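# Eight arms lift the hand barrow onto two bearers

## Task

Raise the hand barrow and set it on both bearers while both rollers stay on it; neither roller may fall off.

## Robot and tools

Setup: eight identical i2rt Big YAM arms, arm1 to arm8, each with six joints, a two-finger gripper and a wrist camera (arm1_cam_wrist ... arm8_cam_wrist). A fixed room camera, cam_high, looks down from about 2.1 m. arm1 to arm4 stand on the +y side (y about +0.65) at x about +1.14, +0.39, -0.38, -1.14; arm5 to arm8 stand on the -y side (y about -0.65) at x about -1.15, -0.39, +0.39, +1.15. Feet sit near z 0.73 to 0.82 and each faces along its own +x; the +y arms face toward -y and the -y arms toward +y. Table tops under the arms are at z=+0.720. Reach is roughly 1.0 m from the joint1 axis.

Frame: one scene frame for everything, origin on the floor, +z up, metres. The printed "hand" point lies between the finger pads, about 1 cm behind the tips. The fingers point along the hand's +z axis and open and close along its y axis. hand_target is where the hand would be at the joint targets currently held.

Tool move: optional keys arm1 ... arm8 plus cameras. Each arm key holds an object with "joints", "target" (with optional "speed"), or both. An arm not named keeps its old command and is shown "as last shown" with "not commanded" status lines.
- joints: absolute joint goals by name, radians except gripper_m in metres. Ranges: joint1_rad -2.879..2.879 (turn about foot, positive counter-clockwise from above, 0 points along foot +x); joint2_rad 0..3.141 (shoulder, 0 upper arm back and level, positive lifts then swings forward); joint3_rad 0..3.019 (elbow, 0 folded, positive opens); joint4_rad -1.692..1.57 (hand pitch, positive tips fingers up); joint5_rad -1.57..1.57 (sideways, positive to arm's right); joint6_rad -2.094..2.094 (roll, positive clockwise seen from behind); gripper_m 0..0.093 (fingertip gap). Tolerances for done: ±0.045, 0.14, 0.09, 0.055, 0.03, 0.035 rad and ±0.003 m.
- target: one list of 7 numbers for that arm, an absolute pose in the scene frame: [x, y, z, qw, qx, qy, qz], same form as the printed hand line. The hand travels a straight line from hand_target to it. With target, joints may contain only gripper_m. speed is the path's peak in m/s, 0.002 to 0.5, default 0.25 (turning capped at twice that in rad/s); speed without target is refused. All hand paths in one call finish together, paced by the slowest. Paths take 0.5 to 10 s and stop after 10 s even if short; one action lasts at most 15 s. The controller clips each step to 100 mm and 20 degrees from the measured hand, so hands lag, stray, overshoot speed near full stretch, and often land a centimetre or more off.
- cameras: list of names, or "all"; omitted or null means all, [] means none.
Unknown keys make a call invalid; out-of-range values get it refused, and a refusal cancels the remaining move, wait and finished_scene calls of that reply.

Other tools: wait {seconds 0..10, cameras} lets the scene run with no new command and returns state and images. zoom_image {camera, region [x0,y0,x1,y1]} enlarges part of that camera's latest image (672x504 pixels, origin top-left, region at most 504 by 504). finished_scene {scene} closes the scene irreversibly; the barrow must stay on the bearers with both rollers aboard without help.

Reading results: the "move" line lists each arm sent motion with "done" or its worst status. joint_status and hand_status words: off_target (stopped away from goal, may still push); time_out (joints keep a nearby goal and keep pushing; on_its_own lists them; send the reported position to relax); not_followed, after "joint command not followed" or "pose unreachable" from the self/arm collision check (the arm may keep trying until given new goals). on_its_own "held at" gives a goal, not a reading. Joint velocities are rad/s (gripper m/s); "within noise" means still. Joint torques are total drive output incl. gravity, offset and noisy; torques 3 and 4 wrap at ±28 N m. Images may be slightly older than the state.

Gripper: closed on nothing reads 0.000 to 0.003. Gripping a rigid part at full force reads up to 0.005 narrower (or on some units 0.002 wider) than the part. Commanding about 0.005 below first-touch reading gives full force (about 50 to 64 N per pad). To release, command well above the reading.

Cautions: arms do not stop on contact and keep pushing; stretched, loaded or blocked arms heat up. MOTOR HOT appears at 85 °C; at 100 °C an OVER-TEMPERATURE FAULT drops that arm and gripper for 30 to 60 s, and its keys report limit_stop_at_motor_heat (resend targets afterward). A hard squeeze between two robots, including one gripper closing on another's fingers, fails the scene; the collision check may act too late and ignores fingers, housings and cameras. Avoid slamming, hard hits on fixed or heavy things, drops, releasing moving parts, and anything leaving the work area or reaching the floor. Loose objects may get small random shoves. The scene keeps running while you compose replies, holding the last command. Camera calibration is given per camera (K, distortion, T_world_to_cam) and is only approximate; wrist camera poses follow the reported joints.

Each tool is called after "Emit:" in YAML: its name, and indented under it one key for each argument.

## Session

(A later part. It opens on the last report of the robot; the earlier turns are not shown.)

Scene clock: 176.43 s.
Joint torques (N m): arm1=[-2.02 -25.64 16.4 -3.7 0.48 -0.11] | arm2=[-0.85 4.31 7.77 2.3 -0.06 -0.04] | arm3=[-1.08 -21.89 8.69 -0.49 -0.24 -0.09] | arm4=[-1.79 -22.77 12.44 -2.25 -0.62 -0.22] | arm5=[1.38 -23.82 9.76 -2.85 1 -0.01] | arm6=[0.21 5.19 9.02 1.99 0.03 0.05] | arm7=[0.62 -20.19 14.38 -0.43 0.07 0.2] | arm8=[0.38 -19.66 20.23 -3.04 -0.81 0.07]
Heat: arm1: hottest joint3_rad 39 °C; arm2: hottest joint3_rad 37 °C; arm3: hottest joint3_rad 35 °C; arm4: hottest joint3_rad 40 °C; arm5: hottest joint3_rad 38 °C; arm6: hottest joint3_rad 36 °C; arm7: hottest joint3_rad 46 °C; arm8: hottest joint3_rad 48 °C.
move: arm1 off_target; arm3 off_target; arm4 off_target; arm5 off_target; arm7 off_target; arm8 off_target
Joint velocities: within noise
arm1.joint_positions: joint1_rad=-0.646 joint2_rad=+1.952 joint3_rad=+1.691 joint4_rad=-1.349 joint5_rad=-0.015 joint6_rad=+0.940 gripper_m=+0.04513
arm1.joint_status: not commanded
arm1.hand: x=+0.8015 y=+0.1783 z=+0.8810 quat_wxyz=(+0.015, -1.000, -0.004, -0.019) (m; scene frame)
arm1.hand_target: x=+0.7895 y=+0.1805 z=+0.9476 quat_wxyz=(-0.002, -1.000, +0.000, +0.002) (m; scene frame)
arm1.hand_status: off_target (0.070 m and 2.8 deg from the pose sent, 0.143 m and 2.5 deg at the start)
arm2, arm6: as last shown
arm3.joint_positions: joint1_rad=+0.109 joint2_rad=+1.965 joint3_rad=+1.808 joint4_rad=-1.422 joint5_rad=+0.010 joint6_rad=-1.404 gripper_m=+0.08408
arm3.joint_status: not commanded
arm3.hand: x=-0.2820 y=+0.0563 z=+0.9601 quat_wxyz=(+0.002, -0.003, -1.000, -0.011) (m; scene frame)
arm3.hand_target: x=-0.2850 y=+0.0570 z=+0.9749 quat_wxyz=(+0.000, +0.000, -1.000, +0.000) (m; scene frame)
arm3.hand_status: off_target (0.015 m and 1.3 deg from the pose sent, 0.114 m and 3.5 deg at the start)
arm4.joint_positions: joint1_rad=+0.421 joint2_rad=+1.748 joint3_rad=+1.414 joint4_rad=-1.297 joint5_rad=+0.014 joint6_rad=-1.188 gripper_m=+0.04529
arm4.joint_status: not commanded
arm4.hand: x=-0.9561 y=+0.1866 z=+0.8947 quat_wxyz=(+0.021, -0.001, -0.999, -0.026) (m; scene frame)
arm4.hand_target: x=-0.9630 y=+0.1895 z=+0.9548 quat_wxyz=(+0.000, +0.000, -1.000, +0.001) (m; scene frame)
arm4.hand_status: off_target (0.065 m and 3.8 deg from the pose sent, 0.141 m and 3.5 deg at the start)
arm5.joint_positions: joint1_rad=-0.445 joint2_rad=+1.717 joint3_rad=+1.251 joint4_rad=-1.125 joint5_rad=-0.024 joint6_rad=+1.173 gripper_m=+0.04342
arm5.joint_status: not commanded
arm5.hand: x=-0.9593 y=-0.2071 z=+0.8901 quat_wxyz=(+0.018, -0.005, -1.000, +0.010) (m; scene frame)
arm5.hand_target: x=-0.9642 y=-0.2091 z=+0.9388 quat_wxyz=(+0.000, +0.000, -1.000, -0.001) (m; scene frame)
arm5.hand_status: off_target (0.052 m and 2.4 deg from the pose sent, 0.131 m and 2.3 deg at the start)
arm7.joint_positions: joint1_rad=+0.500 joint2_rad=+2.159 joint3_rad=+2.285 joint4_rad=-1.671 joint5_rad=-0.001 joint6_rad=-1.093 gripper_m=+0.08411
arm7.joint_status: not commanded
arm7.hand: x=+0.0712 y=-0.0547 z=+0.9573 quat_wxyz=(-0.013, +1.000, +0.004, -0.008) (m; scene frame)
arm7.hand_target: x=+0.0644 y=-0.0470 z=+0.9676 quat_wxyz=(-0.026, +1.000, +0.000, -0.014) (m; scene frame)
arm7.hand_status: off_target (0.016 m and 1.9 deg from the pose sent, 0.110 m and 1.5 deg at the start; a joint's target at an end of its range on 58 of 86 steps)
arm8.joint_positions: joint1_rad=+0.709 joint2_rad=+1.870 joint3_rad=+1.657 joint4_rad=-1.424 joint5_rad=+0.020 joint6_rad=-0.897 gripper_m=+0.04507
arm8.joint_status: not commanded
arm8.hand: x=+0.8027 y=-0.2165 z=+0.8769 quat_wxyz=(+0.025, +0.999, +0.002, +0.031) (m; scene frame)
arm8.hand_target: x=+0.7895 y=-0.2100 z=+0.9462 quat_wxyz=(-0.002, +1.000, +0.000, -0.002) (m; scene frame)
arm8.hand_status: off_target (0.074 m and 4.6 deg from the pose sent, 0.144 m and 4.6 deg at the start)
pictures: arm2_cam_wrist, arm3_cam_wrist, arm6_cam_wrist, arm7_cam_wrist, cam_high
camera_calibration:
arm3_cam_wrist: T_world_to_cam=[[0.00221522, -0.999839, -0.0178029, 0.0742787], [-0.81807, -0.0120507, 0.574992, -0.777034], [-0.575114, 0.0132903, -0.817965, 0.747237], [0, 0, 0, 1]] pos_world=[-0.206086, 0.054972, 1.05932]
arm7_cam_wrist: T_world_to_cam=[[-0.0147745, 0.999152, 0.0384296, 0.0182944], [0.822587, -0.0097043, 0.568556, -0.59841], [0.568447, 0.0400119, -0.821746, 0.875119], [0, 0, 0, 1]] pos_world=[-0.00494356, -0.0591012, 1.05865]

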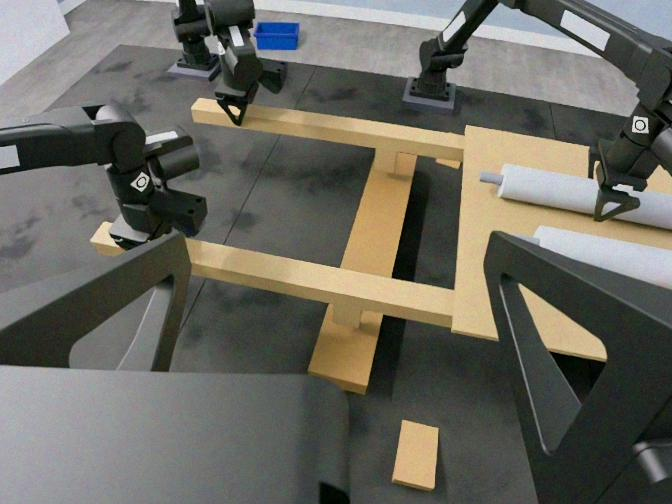

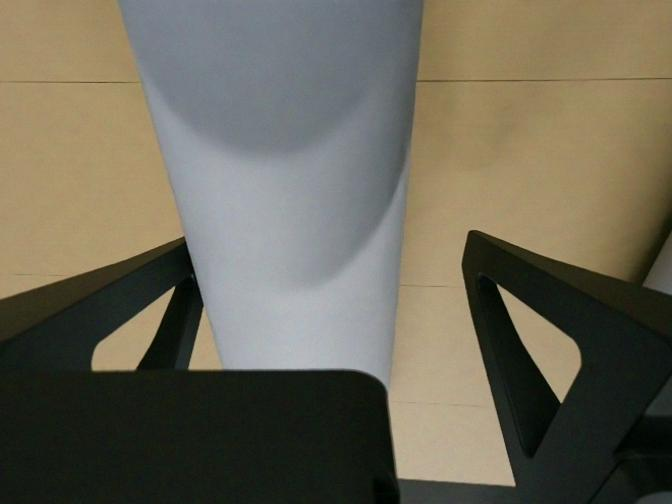

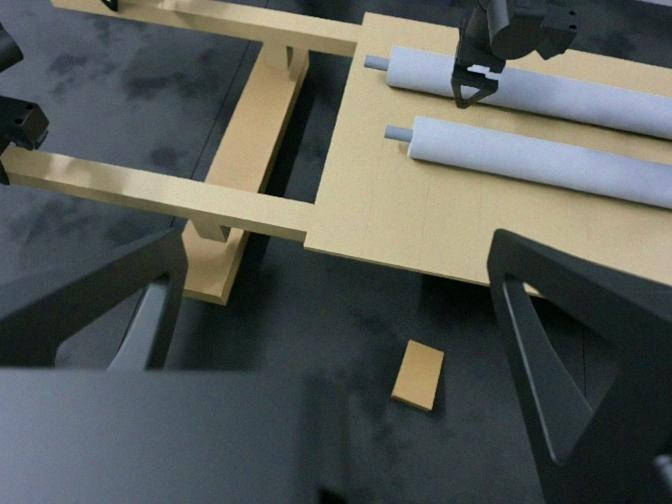

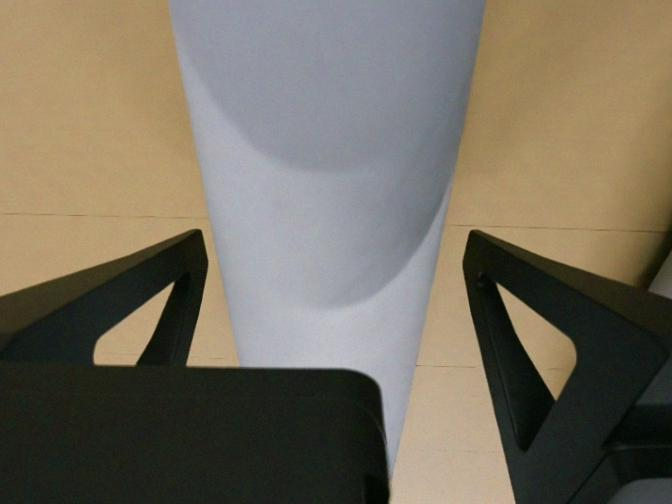

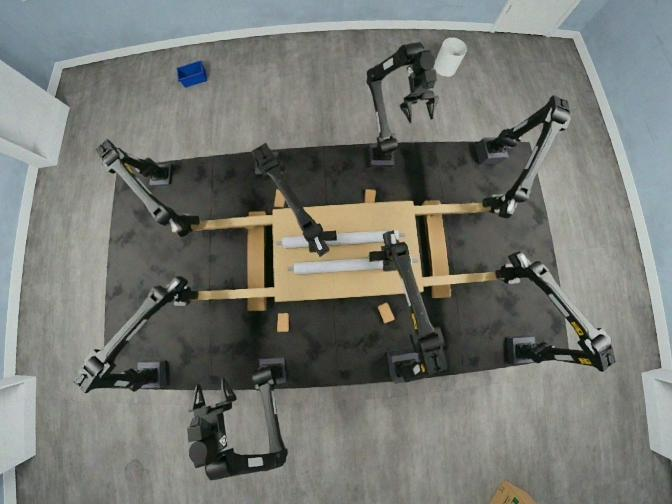

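Emit:
move:
  arm1: {"target": [0.778, 0.1785, 0.902, 0, 1, 0, 0], "speed": 0.04}
  arm8: {"target": [0.777, -0.207, 0.9, 0, 1, 0, 0], "speed": 0.04}
  arm4: {"target": [-0.974, 0.1882, 0.897, 0, 0, 1, 0], "speed": 0.04}
  arm5: {"target": [-0.9755, -0.2087, 0.881, 0, 0, 1, 0], "speed": 0.04}
  arm7: {"target": [0.055, -0.047, 0.95, 0, 1, 0, 0], "speed": 0.04}
  arm3: {"target": [-0.295, 0.057, 0.957, 0, 0, 1, 0], "speed": 0.04}
  cameras: ["arm3_cam_wrist", "arm7_cam_wrist", "arm2_cam_wrist", "arm6_cam_wrist"]

Scene clock: 187.53 s.
Joint torques (N m): arm1=[-0.62 -26.75 11.47 -1.74 0.43 0.04] | arm2=[-0.85 4.31 7.77 2.3 -0.07 -0.04] | arm3=[-1.44 -21.36 8.53 -0.05 -0.24 -0.1] | arm4=[-0.97 -20.6 10.18 -1.2 -0.49 -0.1] | arm5=[0.67 -21.36 7.9 -1.87 0.93 -0.1] | arm6=[0.15 5.3 9.03 1.99 0.03 0.05] | arm7=[0.79 -20.54 14.32 -0.5 0.08 0.18] | arm8=[-0.21 -21.07 14.32 -1.5 -0.72 0.02]
Heat: arm1: hottest joint3_rad 39 °C; arm2: hottest joint3_rad 37 °C; arm3: hottest joint3_rad 34 °C; arm4: hottest joint3_rad 39 °C; arm5: hottest joint2_rad 39 °C; arm6: hottest joint3_rad 36 °C; arm7: hottest joint3_rad 48 °C; arm8: hottest joint3_rad 50 °C.
move: arm1 off_target; arm3 off_target; arm4 off_target; arm5 off_target; arm7 off_target; arm8 off_target
Joint velocities: within noise
arm1.joint_positions: joint1_rad=-0.671 joint2_rad=+2.003 joint3_rad=+1.692 joint4_rad=-1.301 joint5_rad=-0.014 joint6_rad=+0.911 gripper_m=+0.04513
arm1.joint_status: not commanded
arm1.hand: x=+0.7836 y=+0.1792 z=+0.8518 quat_wxyz=(+0.016, -1.000, -0.005, -0.020) (m; scene frame)
arm1.hand_target: x=+0.7787 y=+0.1793 z=+0.9004 quat_wxyz=(+0.000, -1.000, +0.000, +0.000) (m; scene frame)
arm1.hand_status: off_target (0.051 m and 3.0 deg from the pose sent, 0.032 m and 2.8 deg at the start)
arm2, arm6: as last shown
arm3.joint_positions: joint1_rad=+0.095 joint2_rad=+1.964 joint3_rad=+1.767 joint4_rad=-1.389 joint5_rad=+0.010 joint6_rad=-1.421 gripper_m=+0.08408
arm3.joint_status: not commanded
arm3.hand: x=-0.2906 y=+0.0600 z=+0.9451 quat_wxyz=(+0.003, -0.001, -1.000, -0.014) (m; scene frame)
arm3.hand_target: x=-0.2951 y=+0.0572 z=+0.9569 quat_wxyz=(+0.000, +0.000, -1.000, +0.000) (m; scene frame)
arm3.hand_status: off_target (0.013 m and 1.7 deg from the pose sent, 0.013 m and 1.3 deg at the start)
arm4.joint_positions: joint1_rad=+0.388 joint2_rad=+1.758 joint3_rad=+1.318 joint4_rad=-1.173 joint5_rad=+0.009 joint6_rad=-1.221 gripper_m=+0.04529
arm4.joint_status: not commanded
arm4.hand: x=-0.9733 y=+0.1881 z=+0.8559 quat_wxyz=(+0.015, +0.000, -1.000, -0.019) (m; scene frame)
arm4.hand_target: x=-0.9741 y=+0.1886 z=+0.8951 quat_wxyz=(+0.000, +0.000, -1.000, +0.000) (m; scene frame)
arm4.hand_status: off_target (0.041 m and 2.8 deg from the pose sent, 0.018 m and 3.8 deg at the start)
arm5.joint_positions: joint1_rad=-0.413 joint2_rad=+1.749 joint3_rad=+1.174 joint4_rad=-0.998 joint5_rad=-0.021 joint6_rad=+1.205 gripper_m=+0.04342
arm5.joint_status: not commanded
arm5.hand: x=-0.9750 y=-0.2065 z=+0.8502 quat_wxyz=(+0.013, -0.005, -1.000, +0.003) (m; scene frame)
arm5.hand_target: x=-0.9754 y=-0.2087 z=+0.8796 quat_wxyz=(+0.000, +0.000, -1.000, +0.000) (m; scene frame)
arm5.hand_status: off_target (0.031 m and 1.6 deg from the pose sent, 0.019 m and 2.4 deg at the start)
arm7.joint_positions: joint1_rad=+0.508 joint2_rad=+2.189 joint3_rad=+2.290 joint4_rad=-1.671 joint5_rad=-0.001 joint6_rad=-1.080 gripper_m=+0.08411
arm7.joint_status: not commanded
arm7.hand: x=+0.0647 y=-0.0547 z=+0.9393 quat_wxyz=(-0.002, +1.000, +0.002, -0.002) (m; scene frame)
arm7.hand_target: x=+0.0555 y=-0.0480 z=+0.9496 quat_wxyz=(-0.015, +1.000, +0.000, -0.008) (m; scene frame)
arm7.hand_status: off_target (0.016 m and 0.4 deg from the pose sent, 0.019 m and 1.9 deg at the start; a joint's target at an end of its range on 57 of 61 steps)
arm8.joint_positions: joint1_rad=+0.730 joint2_rad=+1.923 joint3_rad=+1.657 joint4_rad=-1.365 joint5_rad=+0.018 joint6_rad=-0.879 gripper_m=+0.04507
arm8.joint_status: not commanded
arm8.hand: x=+0.7844 y=-0.2128 z=+0.8472 quat_wxyz=(+0.023, +0.999, +0.003, +0.029) (m; scene frame)
arm8.hand_target: x=+0.7783 y=-0.2084 z=+0.8987 quat_wxyz=(+0.000, +1.000, +0.000, +0.000) (m; scene frame)
arm8.hand_status: off_target (0.054 m and 4.2 deg from the pose sent, 0.036 m and 4.7 deg at the start)
pictures: arm2_cam_wrist, arm3_cam_wrist, arm6_cam_wrist, arm7_cam_wrist
camera_calibration:
arm3_cam_wrist: T_world_to_cam=[[0.00613423, -0.999656, -0.0254846, 0.0860773], [-0.817502, -0.0196902, 0.575589, -0.775335], [-0.575893, 0.0173029, -0.817342, 0.728909], [0, 0, 0, 1]] pos_world=[-0.214592, 0.058169, 1.04424]
arm7_cam_wrist: T_world_to_cam=[[-0.0109281, 0.999822, 0.0153515, 0.0402646], [0.815643, 0.0000317338, 0.578556, -0.59123], [0.578452, 0.0188438, -0.815498, 0.856303], [0, 0, 0, 1]] pos_world=[-0.012658, -0.0563747, 1.03976]

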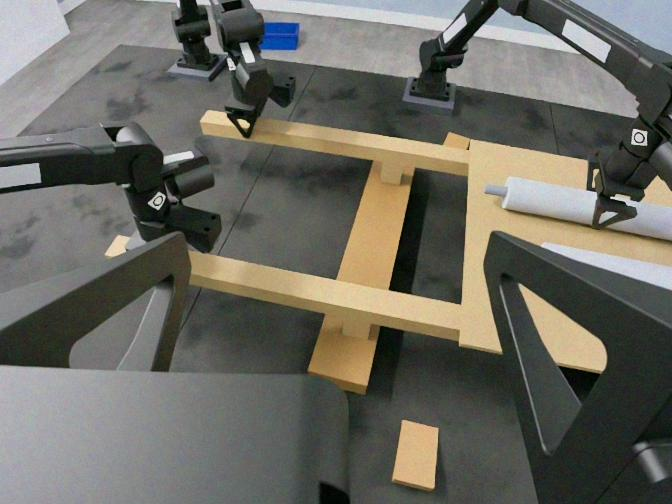

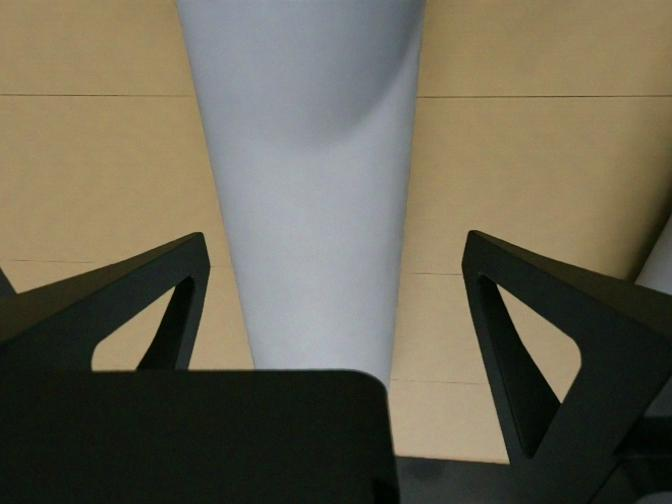

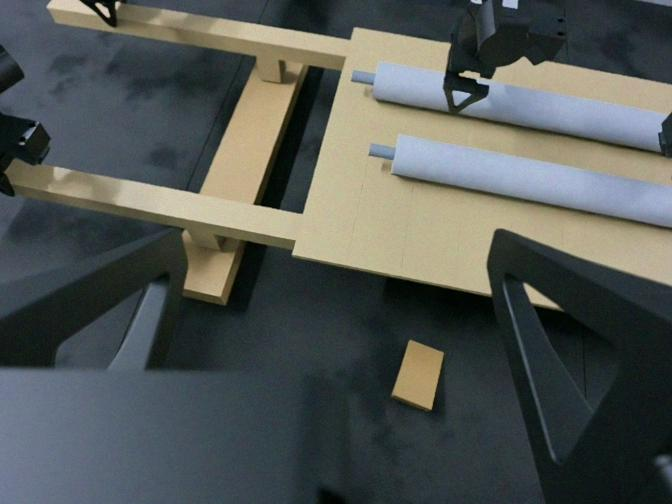

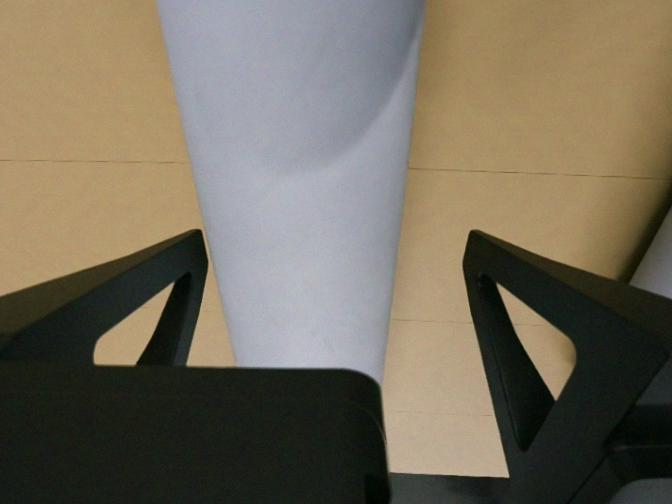

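Emit:
zoom_image:
  camera: "arm2_cam_wrist"
  region: [270, 230, 470, 410]

Emit:
zoom_image:
  camera: "arm6_cam_wrist"
  region: [130, 150, 330, 320]

Scaled by 2.520 from the camera's 672x504 image, which has a finer 960x720 frame.

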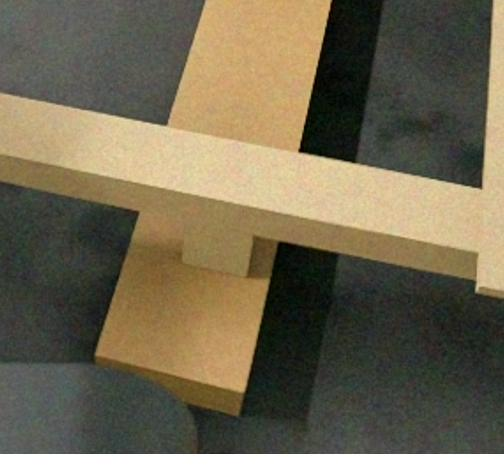

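Scaled by 2.520 from the camera's 672x504 image, which has a finer 960x720 frame.

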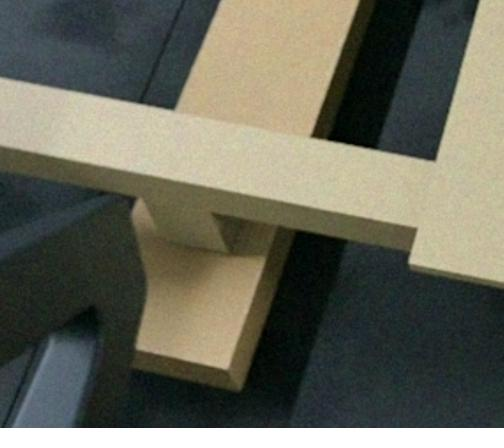

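Emit:
move:
  arm1: {"target": [0.793, 0.1785, 0.884, 0, 1, 0, 0], "speed": 0.04}
  arm8: {"target": [0.794, -0.207, 0.882, 0, 1, 0, 0], "speed": 0.04}
  arm4: {"target": [-0.963, 0.1882, 0.875, 0, 0, 1, 0], "speed": 0.04}
  arm5: {"target": [-0.965, -0.2087, 0.860, 0, 0, 1, 0], "speed": 0.04}
  arm7: {"target": [0.055, -0.047, 0.933, 0, 1, 0, 0], "speed": 0.04}
  arm3: {"target": [-0.29, 0.057, 0.937, 0, 0, 1, 0], "speed": 0.04}
  cameras: ["arm3_cam_wrist", "arm7_cam_wrist", "arm2_cam_wrist", "arm6_cam_wrist"]

Emit:
zoom_image:
  camera: "arm2_cam_wrist"
  region: [270, 230, 470, 410]

Emit:
zoom_image:
  camera: "arm6_cam_wrist"
  region: [130, 150, 330, 320]

Scene clock: 198.10 s.
Joint torques (N m): arm1=[0.5 -26.17 8.17 -0.75 0.24 0.2] | arm2=[-0.85 4.37 7.77 2.3 -0.07 -0.04] | arm3=[-0.73 -20.07 8.5 0.13 -0.25 -0.03] | arm4=[0.5 -18.84 9.61 -0.34 -0.5 0.11] | arm5=[-0.62 -19.37 7.56 -0.83 0.9 -0.3] | arm6=[0.15 5.25 9.02 2.02 0.04 0.06] | arm7=[0.79 -20.78 13.86 -0.46 0.07 0.19] | arm8=[-1.79 -21.19 10.07 -0.61 -0.4 -0.18]
Heat: arm1: hottest joint3_rad 38 °C; arm2: hottest joint3_rad 37 °C; arm3: hottest joint3_rad 34 °C; arm4: hottest joint3_rad 38 °C; arm5: hottest joint2_rad 40 °C; arm6: hottest joint3_rad 36 °C; arm7: hottest joint3_rad 49 °C; arm8: hottest joint3_rad 49 °C.
move: arm1 off_target; arm3 done; arm4 off_target; arm5 off_target; arm7 off_target; arm8 off_target
Joint velocities: within noise
arm1.joint_positions: joint1_rad=-0.670 joint2_rad=+1.991 joint3_rad=+1.669 joint4_rad=-1.272 joint5_rad=-0.009 joint6_rad=+0.911 gripper_m=+0.04513
arm1.joint_status: not commanded
arm1.hand: x=+0.7838 y=+0.1799 z=+0.8498 quat_wxyz=(+0.011, -1.000, -0.006, -0.013) (m; scene frame)
arm1.hand_target: x=+0.7927 y=+0.1787 z=+0.8827 quat_wxyz=(+0.000, -1.000, +0.000, +0.000) (m; scene frame)
arm1.hand_status: off_target (0.035 m and 2.0 deg from the pose sent, 0.034 m and 3.0 deg at the start)
arm2, arm6: as last shown
arm3.joint_positions: joint1_rad=+0.095 joint2_rad=+1.964 joint3_rad=+1.736 joint4_rad=-1.343 joint5_rad=+0.010 joint6_rad=-1.422 gripper_m=+0.08408
arm3.joint_status: not commanded
arm3.hand: x=-0.2904 y=+0.0592 z=+0.9332 quat_wxyz=(+0.002, -0.001, -1.000, -0.007) (m; scene frame)
arm3.hand_target: x=-0.2901 y=+0.0570 z=+0.9371 quat_wxyz=(+0.000, +0.000, -1.000, +0.000) (m; scene frame)
arm3.hand_status: done (0.004 m and 0.9 deg from the pose sent, 0.009 m and 1.7 deg at the start)
arm4.joint_positions: joint1_rad=+0.388 joint2_rad=+1.764 joint3_rad=+1.304 joint4_rad=-1.149 joint5_rad=+0.009 joint6_rad=-1.221 gripper_m=+0.04529
arm4.joint_status: not commanded
arm4.hand: x=-0.9732 y=+0.1881 z=+0.8481 quat_wxyz=(+0.014, +0.000, -1.000, -0.017) (m; scene frame)
arm4.hand_target: x=-0.9633 y=+0.1885 z=+0.8742 quat_wxyz=(+0.000, +0.000, -1.000, +0.000) (m; scene frame)
arm4.hand_status: off_target (0.029 m and 2.5 deg from the pose sent, 0.022 m and 2.8 deg at the start)
arm5.joint_positions: joint1_rad=-0.413 joint2_rad=+1.759 joint3_rad=+1.167 joint4_rad=-0.979 joint5_rad=-0.020 joint6_rad=+1.205 gripper_m=+0.04342
arm5.joint_status: not commanded
arm5.hand: x=-0.9747 y=-0.2065 z=+0.8429 quat_wxyz=(+0.012, -0.005, -1.000, +0.003) (m; scene frame)
arm5.hand_target: x=-0.9652 y=-0.2089 z=+0.8596 quat_wxyz=(+0.000, +0.000, -1.000, +0.000) (m; scene frame)
arm5.hand_status: off_target (0.020 m and 1.6 deg from the pose sent, 0.014 m and 1.6 deg at the start)
arm7.joint_positions: joint1_rad=+0.509 joint2_rad=+2.214 joint3_rad=+2.290 joint4_rad=-1.671 joint5_rad=-0.001 joint6_rad=-1.080 gripper_m=+0.08411
arm7.joint_status: not commanded
arm7.hand: x=+0.0638 y=-0.0537 z=+0.9228 quat_wxyz=(+0.009, +1.000, +0.002, +0.004) (m; scene frame)
arm7.hand_target: x=+0.0553 y=-0.0478 z=+0.9329 quat_wxyz=(-0.003, +1.000, +0.000, -0.002) (m; scene frame)
arm7.hand_status: off_target (0.015 m and 1.2 deg from the pose sent, 0.014 m and 0.4 deg at the start; a joint's target at an end of its range on 26 of 33 steps)
arm8.joint_positions: joint1_rad=+0.727 joint2_rad=+1.913 joint3_rad=+1.636 joint4_rad=-1.337 joint5_rad=+0.010 joint6_rad=-0.879 gripper_m=+0.04507
arm8.joint_status: not commanded
arm8.hand: x=+0.7846 y=-0.2128 z=+0.8453 quat_wxyz=(+0.018, +1.000, +0.001, +0.020) (m; scene frame)
arm8.hand_target: x=+0.7940 y=-0.2075 z=+0.8807 quat_wxyz=(+0.000, +1.000, +0.000, +0.001) (m; scene frame)
arm8.hand_status: off_target (0.038 m and 3.1 deg from the pose sent, 0.036 m and 4.2 deg at the start)
pictures: arm2_cam_wrist, arm3_cam_wrist, arm6_cam_wrist, arm7_cam_wrist
camera_calibration:
arm3_cam_wrist: T_world_to_cam=[[0.00638736, -0.999913, -0.0115488, 0.0721602], [-0.818626, -0.0118613, 0.574205, -0.767905], [-0.574292, 0.00578649, -0.81863, 0.721751], [0, 0, 0, 1]] pos_world=[-0.214592, 0.0588692, 1.03262]
arm7_cam_wrist: T_world_to_cam=[[-0.0109885, 0.999913, -0.00732299, 0.0604752], [0.808562, 0.0131939, 0.588263, -0.588773], [0.588309, 0.00054304, -0.808636, 0.835432], [0, 0, 0, 1]] pos_world=[-0.0147684, -0.0531554, 1.02236]

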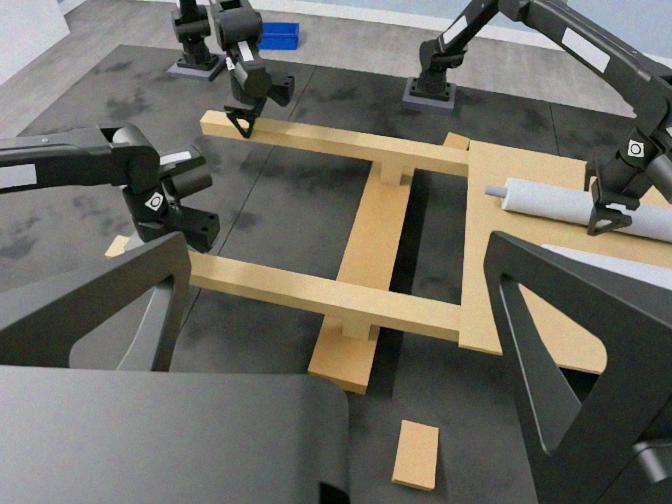

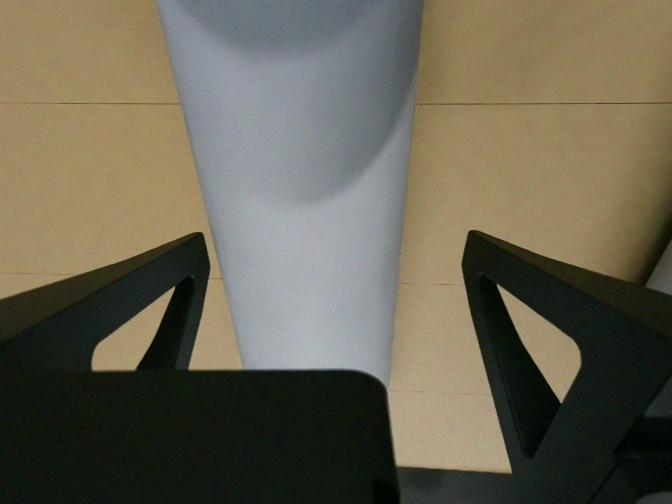

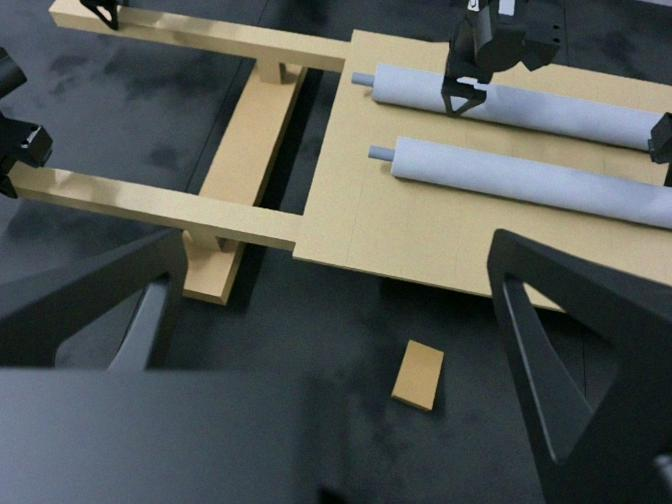

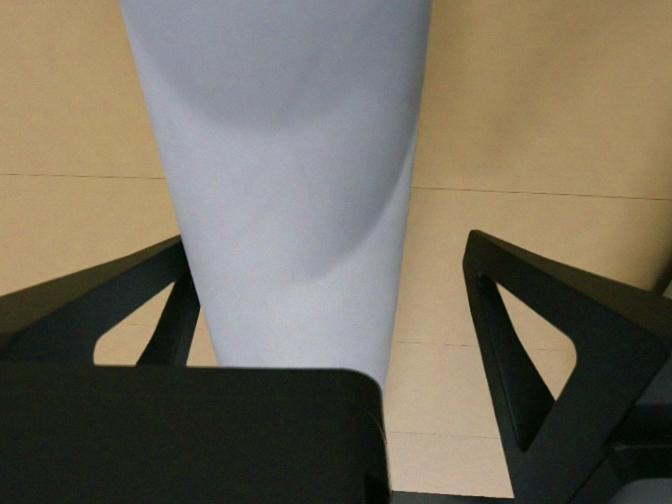

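Scaled by 2.520 from the camera's 672x504 image, which has a finer 960x720 frame.

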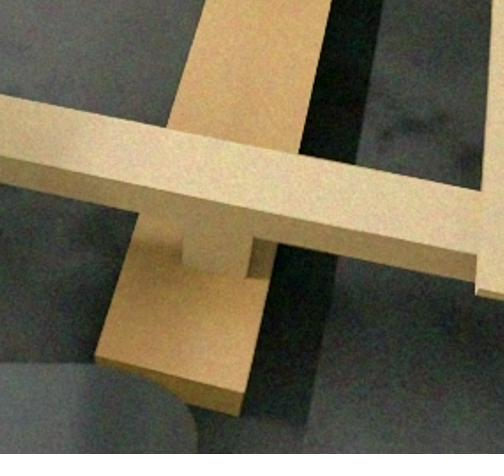

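Scaled by 2.520 from the camera's 672x504 image, which has a finer 960x720 frame.

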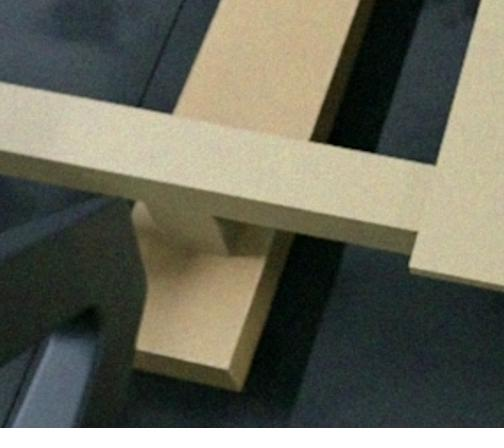

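Emit:
move:
  arm1: {"target": [0.793, 0.1785, 0.852, 0, 1, 0, 0], "speed": 0.03}
  arm8: {"target": [0.794, -0.2075, 0.850, 0, 1, 0, 0], "speed": 0.03}
  arm4: {"target": [-0.963, 0.1882, 0.844, 0, 0, 1, 0], "speed": 0.03}
  arm5: {"target": [-0.965, -0.2087, 0.830, 0, 0, 1, 0], "speed": 0.03}
  arm7: {"target": [0.055, -0.057, 0.928, 0, 1, 0, 0], "speed": 0.03}
  arm3: {"target": [-0.29, 0.064, 0.932, 0, 0, 1, 0], "speed": 0.03}
  cameras: ["arm3_cam_wrist", "arm7_cam_wrist", "arm2_cam_wrist", "arm6_cam_wrist"]

Emit:
zoom_image:
  camera: "arm2_cam_wrist"
  region: [270, 230, 470, 410]

Emit:
zoom_image:
  camera: "arm6_cam_wrist"
  region: [130, 150, 330, 320]

Scene clock: 206.73 s.
Joint torques (N m): arm1=[0.5 -22.59 6.63 0.8 -0.17 0.2] | arm2=[-0.85 4.37 7.77 2.32 -0.07 -0.04] | arm3=[-0.56 -21.25 8.36 -0.08 -0.25 -0.02] | arm4=[0.56 -15.62 7.3 1.33 -0.42 0.12] | arm5=[-0.73 -15.56 5.87 1.35 0.86 -0.3] | arm6=[0.21 5.3 9.03 1.99 0.03 0.05] | arm7=[0.91 -23.41 9.26 0.49 0.07 0.17] | arm8=[-1.38 -17.96 8.21 0.51 -0.01 -0.15]
Heat: arm1: hottest joint3_rad 37 °C; arm2: hottest joint3_rad 37 °C; arm3: hottest joint3_rad 34 °C; arm4: hottest joint3_rad 38 °C; arm5: hottest joint2_rad 40 °C; arm6: hottest joint3_rad 36 °C; arm7: hottest joint3_rad 49 °C; arm8: hottest joint3_rad 47 °C.
move: arm1 done; arm3 off_target; arm4 done; arm5 off_target; arm7 done; arm8 off_target
Joint velocities: within noise
arm1.joint_positions: joint1_rad=-0.665 joint2_rad=+1.975 joint3_rad=+1.641 joint4_rad=-1.234 joint5_rad=+0.004 joint6_rad=+0.912 gripper_m=+0.04510
arm1.joint_status: not commanded
arm1.hand: x=+0.7840 y=+0.1797 z=+0.8488 quat_wxyz=(+0.004, -1.000, -0.008, +0.001) (m; scene frame)
arm1.hand_target: x=+0.7929 y=+0.1785 z=+0.8519 quat_wxyz=(+0.000, -1.000, +0.000, +0.000) (m; scene frame)
arm1.hand_status: done (0.010 m and 1.0 deg from the pose sent, 0.009 m and 2.0 deg at the start)
arm2, arm6: as last shown
arm3.joint_positions: joint1_rad=+0.095 joint2_rad=+1.964 joint3_rad=+1.698 joint4_rad=-1.321 joint5_rad=+0.010 joint6_rad=-1.422 gripper_m=+0.08408
arm3.joint_status: not commanded
arm3.hand: x=-0.2913 y=+0.0666 z=+0.9195 quat_wxyz=(+0.003, -0.001, -1.000, -0.015) (m; scene frame)
arm3.hand_target: x=-0.2901 y=+0.0640 z=+0.9320 quat_wxyz=(+0.000, +0.000, -1.000, +0.000) (m; scene frame)
arm3.hand_status: off_target (0.013 m and 1.7 deg from the pose sent, 0.005 m and 0.9 deg at the start)
arm4.joint_positions: joint1_rad=+0.388 joint2_rad=+1.756 joint3_rad=+1.290 joint4_rad=-1.121 joint5_rad=+0.007 joint6_rad=-1.221 gripper_m=+0.04529
arm4.joint_status: not commanded
arm4.hand: x=-0.9725 y=+0.1870 z=+0.8465 quat_wxyz=(+0.009, +0.000, -1.000, -0.008) (m; scene frame)
arm4.hand_target: x=-0.9631 y=+0.1883 z=+0.8441 quat_wxyz=(+0.000, +0.000, -1.000, +0.000) (m; scene frame)
arm4.hand_status: done (0.010 m and 1.4 deg from the pose sent, 0.011 m and 2.5 deg at the start)
arm5.joint_positions: joint1_rad=-0.413 joint2_rad=+1.758 joint3_rad=+1.159 joint4_rad=-0.963 joint5_rad=-0.019 joint6_rad=+1.205 gripper_m=+0.04342
arm5.joint_status: not commanded
arm5.hand: x=-0.9745 y=-0.2062 z=+0.8409 quat_wxyz=(+0.010, -0.005, -1.000, -0.002) (m; scene frame)
arm5.hand_target: x=-0.9652 y=-0.2090 z=+0.8303 quat_wxyz=(+0.000, +0.000, -1.000, +0.000) (m; scene frame)
arm5.hand_status: off_target (0.015 m and 1.3 deg from the pose sent, 0.016 m and 1.6 deg at the start)
arm7.joint_positions: joint1_rad=+0.515 joint2_rad=+2.214 joint3_rad=+2.283 joint4_rad=-1.669 joint5_rad=-0.001 joint6_rad=-1.073 gripper_m=+0.08411
arm7.joint_status: not commanded
arm7.hand: x=+0.0605 y=-0.0568 z=+0.9200 quat_wxyz=(+0.012, +1.000, +0.002, +0.005) (m; scene frame)
arm7.hand_target: x=+0.0550 y=-0.0571 z=+0.9281 quat_wxyz=(+0.000, +1.000, +0.000, +0.000) (m; scene frame)
arm7.hand_status: done (0.010 m and 1.5 deg from the pose sent, 0.011 m and 1.2 deg at the start)
arm8.joint_positions: joint1_rad=+0.722 joint2_rad=+1.895 joint3_rad=+1.606 joint4_rad=-1.287 joint5_rad=-0.002 joint6_rad=-0.882 gripper_m=+0.04507
arm8.joint_status: not commanded
arm8.hand: x=+0.7840 y=-0.2110 z=+0.8437 quat_wxyz=(+0.008, +1.000, +0.000, +0.004) (m; scene frame)
arm8.hand_target: x=+0.7940 y=-0.2076 z=+0.8499 quat_wxyz=(+0.000, +1.000, +0.000, +0.000) (m; scene frame)
arm8.hand_status: off_target (0.012 m and 1.0 deg from the pose sent, 0.012 m and 3.1 deg at the start)
pictures: arm2_cam_wrist, arm3_cam_wrist, arm6_cam_wrist, arm7_cam_wrist
camera_calibration:
arm3_cam_wrist: T_world_to_cam=[[0.00646209, -0.999635, -0.0262208, 0.0927485], [-0.817425, -0.0203844, 0.575674, -0.761127], [-0.575999, 0.0177135, -0.817259, 0.707418], [0, 0, 0, 1]] pos_world=[-0.215292, 0.0646688, 1.01874]
arm7_cam_wrist: T_world_to_cam=[[-0.0110098, 0.999867, -0.0119951, 0.0678692], [0.806944, 0.0159685, 0.590412, -0.586125], [0.590526, -0.00317906, -0.807013, 0.833304], [0, 0, 0, 1]] pos_world=[-0.0183707, -0.0558515, 1.01936]

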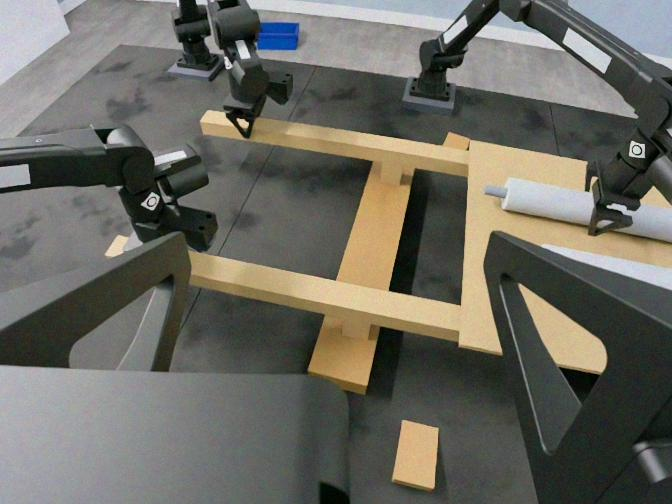

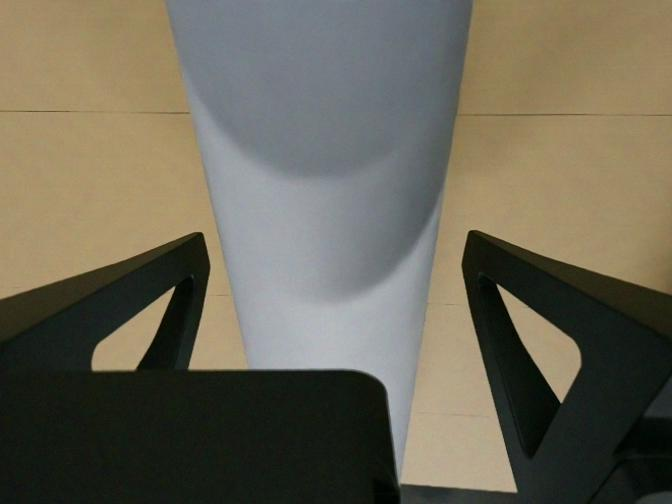

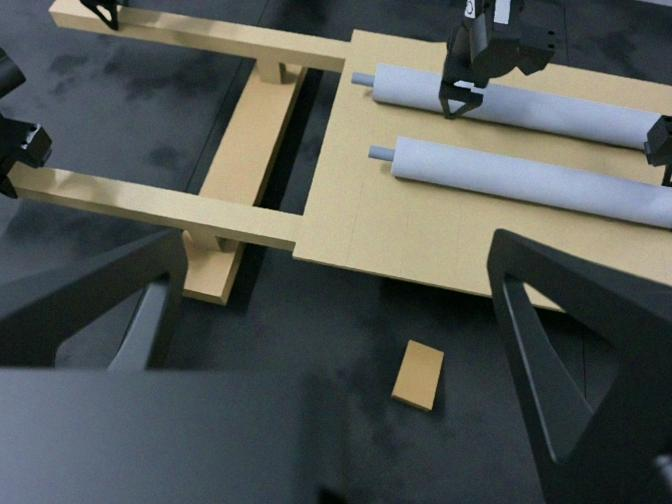

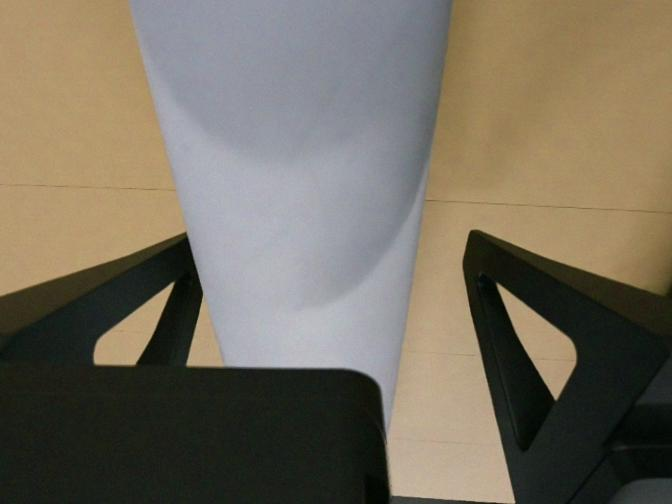

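Scaled by 2.520 from the camera's 672x504 image, which has a finer 960x720 frame.

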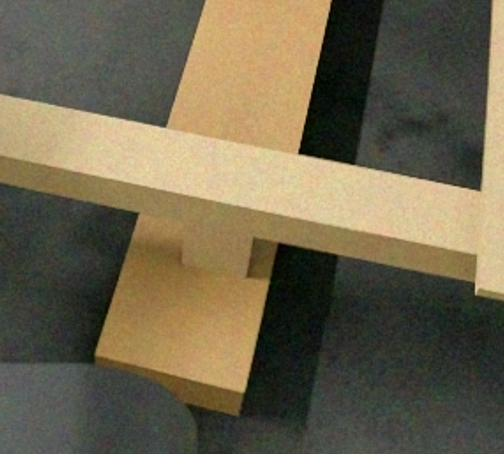

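Scaled by 2.520 from the camera's 672x504 image, which has a finer 960x720 frame.

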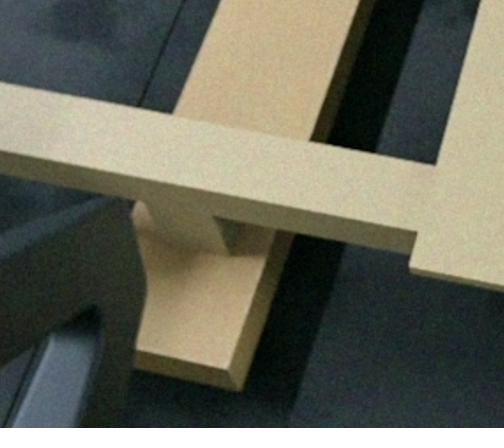

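Emit:
move:
  arm1: {"target": [0.784, 0.1797, 0.857, 0, 1, 0, 0], "speed": 0.03}
  arm8: {"target": [0.784, -0.2105, 0.852, 0, 1, 0, 0], "speed": 0.03}
  arm4: {"target": [-0.9725, 0.187, 0.853, 0, 0, 1, 0], "speed": 0.03}
  arm5: {"target": [-0.9745, -0.2062, 0.847, 0, 0, 1, 0], "speed": 0.03}
  arm7: {"target": [0.055, -0.070, 0.928, 0, 1, 0, 0], "speed": 0.03}
  cameras: ["arm3_cam_wrist", "arm7_cam_wrist"]

Emit:
move:
  arm1: {"joints": {"gripper_m": 0.056}}
  arm4: {"joints": {"gripper_m": 0.056}}
  arm5: {"joints": {"gripper_m": 0.056}}
  arm8: {"joints": {"gripper_m": 0.056}}
  cameras: ["arm3_cam_wrist", "arm7_cam_wrist", "arm2_cam_wrist", "arm6_cam_wrist"]

Scene clock: 212.03 s.
Joint torques (N m): arm1=[-0.79 -21.89 8.7 0.06 -0.17 0.07] | arm2=[-0.85 4.31 7.77 2.32 -0.06 -0.04] | arm3=[-0.56 -21.25 8.38 -0.05 -0.25 -0.01] | arm4=[-0.67 -16.67 7.71 0.64 -0.26 -0.06] | arm5=[0.56 -17.79 6.89 -0.14 0.72 -0.12] | arm6=[0.21 5.25 9.02 1.99 0.03 0.06] | arm7=[0.62 -24.64 9.13 0.43 0.01 0.2] | arm8=[-0.03 -17.44 9.8 0.1 -0.01 0.01]
Heat: arm1: hottest joint3_rad 37 °C; arm2: hottest joint3_rad 37 °C; arm3: hottest joint3_rad 34 °C; arm4: hottest joint3_rad 38 °C; arm5: hottest joint2_rad 39 °C; arm6: hottest joint3_rad 36 °C; arm7: hottest joint3_rad 48 °C; arm8: hottest joint3_rad 46 °C.
move: arm1 done; arm4 done; arm5 done; arm7 off_target; arm8 done
Joint velocities: within noise
arm1.joint_positions: joint1_rad=-0.665 joint2_rad=+1.975 joint3_rad=+1.641 joint4_rad=-1.233 joint5_rad=+0.004 joint6_rad=+0.912 gripper_m=+0.04509
arm1.joint_status: not commanded
arm1.hand: x=+0.7840 y=+0.1796 z=+0.8488 quat_wxyz=(+0.004, -1.000, -0.008, +0.001) (m; scene frame)
arm1.hand_target: x=+0.7840 y=+0.1796 z=+0.8570 quat_wxyz=(+0.000, -1.000, +0.000, +0.000) (m; scene frame)
arm1.hand_status: done (0.008 m and 1.0 deg from the pose sent, 0.008 m and 1.0 deg at the start)
arm2, arm3, arm6: as last shown
arm3.joint_positions: joint1_rad=+0.095 joint2_rad=+1.964 joint3_rad=+1.698 joint4_rad=-1.320 joint5_rad=+0.010 joint6_rad=-1.422 gripper_m=+0.08408
arm3.hand: x=-0.2913 y=+0.0665 z=+0.9195 quat_wxyz=(+0.003, -0.001, -1.000, -0.015) (m; scene frame)
arm4.joint_positions: joint1_rad=+0.386 joint2_rad=+1.756 joint3_rad=+1.290 joint4_rad=-1.121 joint5_rad=+0.003 joint6_rad=-1.222 gripper_m=+0.04529
arm4.joint_status: not commanded
arm4.hand: x=-0.9728 y=+0.1869 z=+0.8469 quat_wxyz=(+0.007, -0.001, -1.000, -0.008) (m; scene frame)
arm4.hand_target: x=-0.9725 y=+0.1870 z=+0.8530 quat_wxyz=(+0.000, +0.000, -1.000, +0.000) (m; scene frame)
arm4.hand_status: done (0.006 m and 1.3 deg from the pose sent, 0.006 m and 1.4 deg at the start)
arm5.joint_positions: joint1_rad=-0.411 joint2_rad=+1.757 joint3_rad=+1.158 joint4_rad=-0.963 joint5_rad=-0.016 joint6_rad=+1.207 gripper_m=+0.04342
arm5.joint_status: not commanded
arm5.hand: x=-0.9748 y=-0.2061 z=+0.8414 quat_wxyz=(+0.009, -0.005, -1.000, -0.001) (m; scene frame)
arm5.hand_target: x=-0.9745 y=-0.2063 z=+0.8469 quat_wxyz=(+0.000, +0.000, -1.000, +0.000) (m; scene frame)
arm5.hand_status: done (0.006 m and 1.2 deg from the pose sent, 0.006 m and 1.3 deg at the start)
arm7.joint_positions: joint1_rad=+0.525 joint2_rad=+2.189 joint3_rad=+2.206 joint4_rad=-1.637 joint5_rad=+0.001 joint6_rad=-1.064 gripper_m=+0.08410
arm7.joint_status: not commanded
arm7.hand: x=+0.0602 y=-0.0689 z=+0.9075 quat_wxyz=(+0.020, +1.000, +0.002, +0.011) (m; scene frame)
arm7.hand_target: x=+0.0553 y=-0.0702 z=+0.9279 quat_wxyz=(+0.000, +1.000, +0.000, +0.000) (m; scene frame)
arm7.hand_status: off_target (0.021 m and 2.6 deg from the pose sent, 0.016 m and 1.5 deg at the start)
arm8.joint_positions: joint1_rad=+0.722 joint2_rad=+1.895 joint3_rad=+1.606 joint4_rad=-1.287 joint5_rad=-0.003 joint6_rad=-0.882 gripper_m=+0.04507
arm8.joint_status: not commanded
arm8.hand: x=+0.7839 y=-0.2111 z=+0.8437 quat_wxyz=(+0.008, +1.000, +0.000, +0.004) (m; scene frame)
arm8.hand_target: x=+0.7840 y=-0.2105 z=+0.8520 quat_wxyz=(+0.000, +1.000, +0.000, +0.000) (m; scene frame)
arm8.hand_status: done (0.008 m and 1.1 deg from the pose sent, 0.008 m and 1.1 deg at the start)
pictures: arm3_cam_wrist, arm7_cam_wrist
camera_calibration:
arm3_cam_wrist: T_world_to_cam=[[0.00647879, -0.999645, -0.0258625, 0.0923876], [-0.817422, -0.0201917, 0.575685, -0.76115], [-0.576003, 0.0174108, -0.817262, 0.70744], [0, 0, 0, 1]] pos_world=[-0.215292, 0.0646688, 1.01874]
arm7_cam_wrist: T_world_to_cam=[[-0.0108753, 0.999554, -0.0278202, 0.094182], [0.800457, 0.0253767, 0.598852, -0.584958], [0.599291, -0.0157561, -0.800376, 0.816028], [0, 0, 0, 1]] pos_world=[-0.0197799, -0.0664382, 1.00605]

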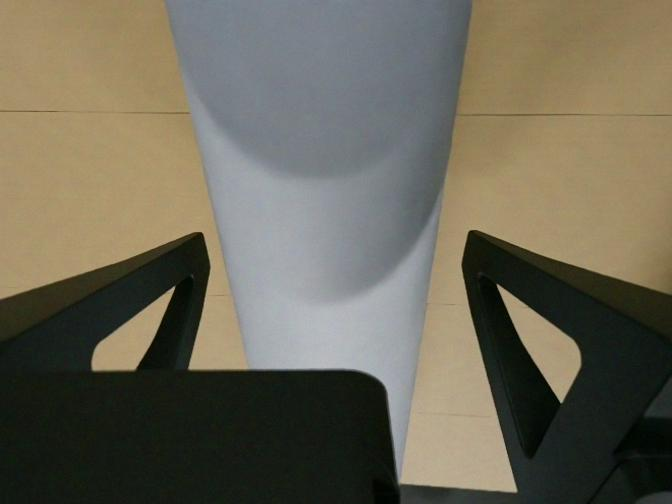

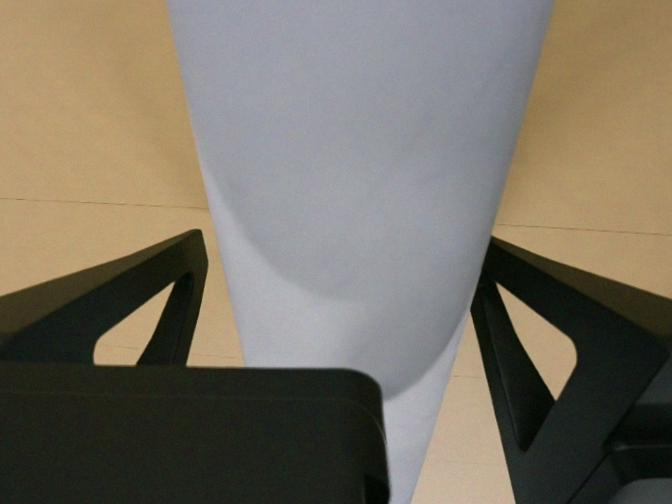

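Scene clock: 212.57 s.
Joint torques (N m): arm1=[-0.67 -22.01 8.69 -0.05 -0.09 0.08] | arm2=[-0.79 4.37 7.77 2.3 -0.07 -0.04] | arm3=[-0.62 -21.3 8.38 -0.03 -0.25 -0.01] | arm4=[-0.73 -16.67 7.91 0.62 -0.06 -0.06] | arm5=[0.5 -17.67 6.93 -0.2 0.11 -0.13] | arm6=[0.15 5.3 9.05 1.98 0.03 0.06] | arm7=[0.62 -24.41 9.11 0.44 -0.01 0.19] | arm8=[-0.03 -17.32 9.78 0.09 -0.13 0.02]
Heat: arm1: hottest joint3_rad 37 °C; arm2: hottest joint3_rad 37 °C; arm3: hottest joint3_rad 34 °C; arm4: hottest joint3_rad 37 °C; arm5: hottest joint2_rad 39 °C; arm6: hottest joint3_rad 36 °C; arm7: hottest joint3_rad 48 °C; arm8: hottest joint3_rad 46 °C.
move: arm1 done; arm4 done; arm5 done; arm8 done
Joint velocities: within noise
arm1.joint_positions: joint1_rad=-0.665 joint2_rad=+1.975 joint3_rad=+1.641 joint4_rad=-1.234 joint5_rad=+0.002 joint6_rad=+0.917 gripper_m=+0.05586
arm1.joint_status: all done
arm1.hand: x=+0.7843 y=+0.1796 z=+0.8488 quat_wxyz=(+0.003, -1.000, -0.006, +0.000) (m; scene frame)
arm1.hand_target: x=+0.7840 y=+0.1797 z=+0.8570 quat_wxyz=(+0.000, -1.000, +0.000, +0.000) (m; scene frame)
arm1.hand_status: not commanded
arm2, arm3, arm6, arm7: as last shown
arm4.joint_positions: joint1_rad=+0.386 joint2_rad=+1.756 joint3_rad=+1.287 joint4_rad=-1.121 joint5_rad=-0.002 joint6_rad=-1.222 gripper_m=+0.05585
arm4.joint_status: all done
arm4.hand: x=-0.9724 y=+0.1881 z=+0.8460 quat_wxyz=(+0.005, -0.001, -1.000, -0.010) (m; scene frame)
arm4.hand_target: x=-0.9726 y=+0.1870 z=+0.8529 quat_wxyz=(+0.000, +0.000, -1.000, +0.000) (m; scene frame)
arm4.hand_status: not commanded
arm5.joint_positions: joint1_rad=-0.410 joint2_rad=+1.757 joint3_rad=+1.158 joint4_rad=-0.963 joint5_rad=-0.001 joint6_rad=+1.207 gripper_m=+0.05589
arm5.joint_status: all done
arm5.hand: x=-0.9729 y=-0.2068 z=+0.8414 quat_wxyz=(+0.002, -0.004, -1.000, +0.001) (m; scene frame)
arm5.hand_target: x=-0.9746 y=-0.2062 z=+0.8469 quat_wxyz=(+0.000, +0.000, -1.000, +0.000) (m; scene frame)
arm5.hand_status: not commanded
arm8.joint_positions: joint1_rad=+0.722 joint2_rad=+1.895 joint3_rad=+1.606 joint4_rad=-1.287 joint5_rad=+0.001 joint6_rad=-0.882 gripper_m=+0.05588
arm8.joint_status: all done
arm8.hand: x=+0.7844 y=-0.2107 z=+0.8437 quat_wxyz=(+0.007, +1.000, +0.000, +0.005) (m; scene frame)
arm8.hand_target: x=+0.7840 y=-0.2105 z=+0.8520 quat_wxyz=(+0.000, +1.000, +0.000, +0.000) (m; scene frame)
arm8.hand_status: not commanded
pictures: arm2_cam_wrist, arm3_cam_wrist, arm6_cam_wrist, arm7_cam_wrist
camera_calibration:
arm3_cam_wrist: T_world_to_cam=[[0.00647879, -0.999645, -0.0258625, 0.0923876], [-0.817422, -0.0201917, 0.575685, -0.76115], [-0.576003, 0.0174108, -0.817262, 0.70744], [0, 0, 0, 1]] pos_world=[-0.215292, 0.0646688, 1.01874]
arm7_cam_wrist: T_world_to_cam=[[-0.0108753, 0.999554, -0.0278202, 0.094182], [0.800457, 0.0253767, 0.598852, -0.584958], [0.599291, -0.0157561, -0.800376, 0.816028], [0, 0, 0, 1]] pos_world=[-0.0197799, -0.0664382, 1.00605]

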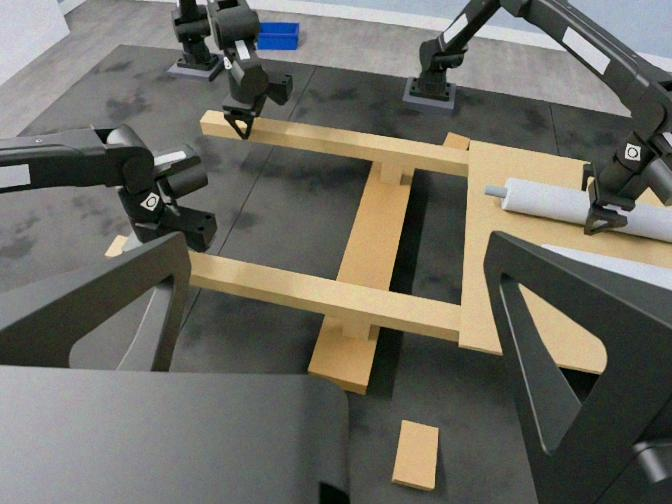

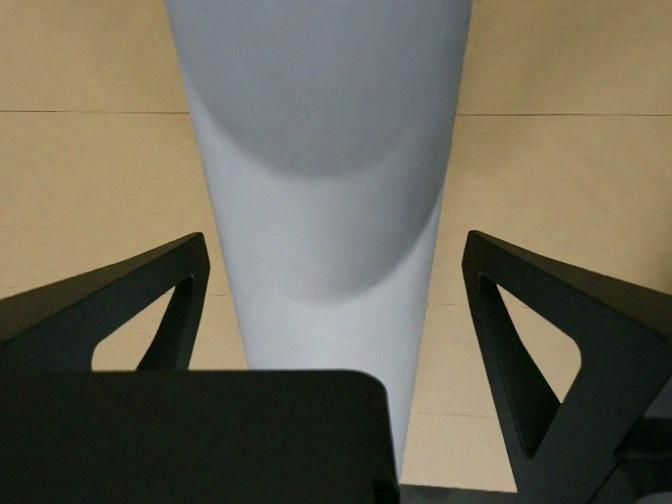

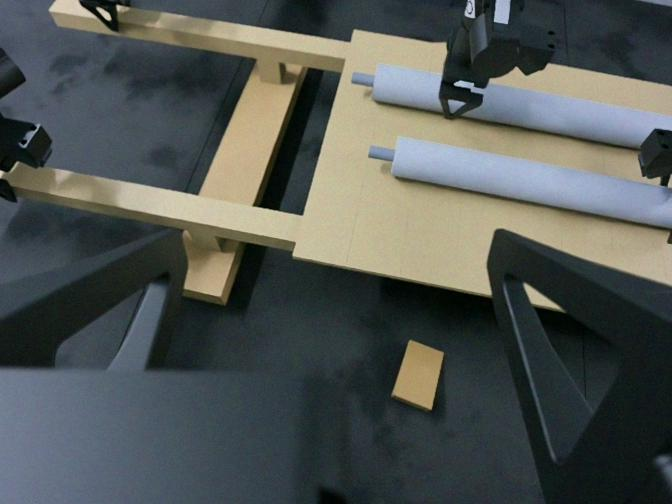

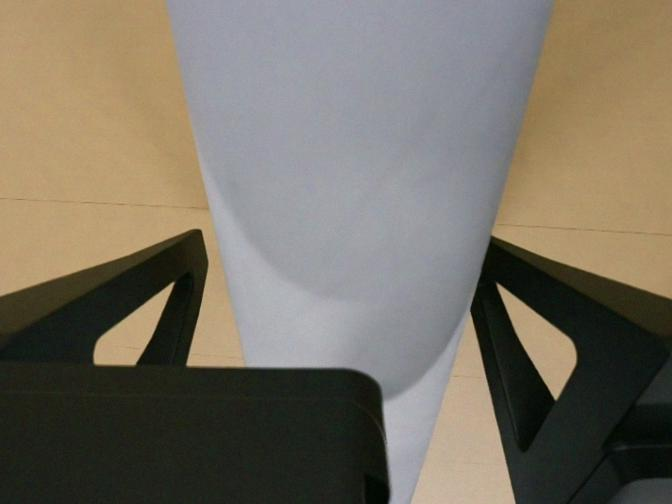

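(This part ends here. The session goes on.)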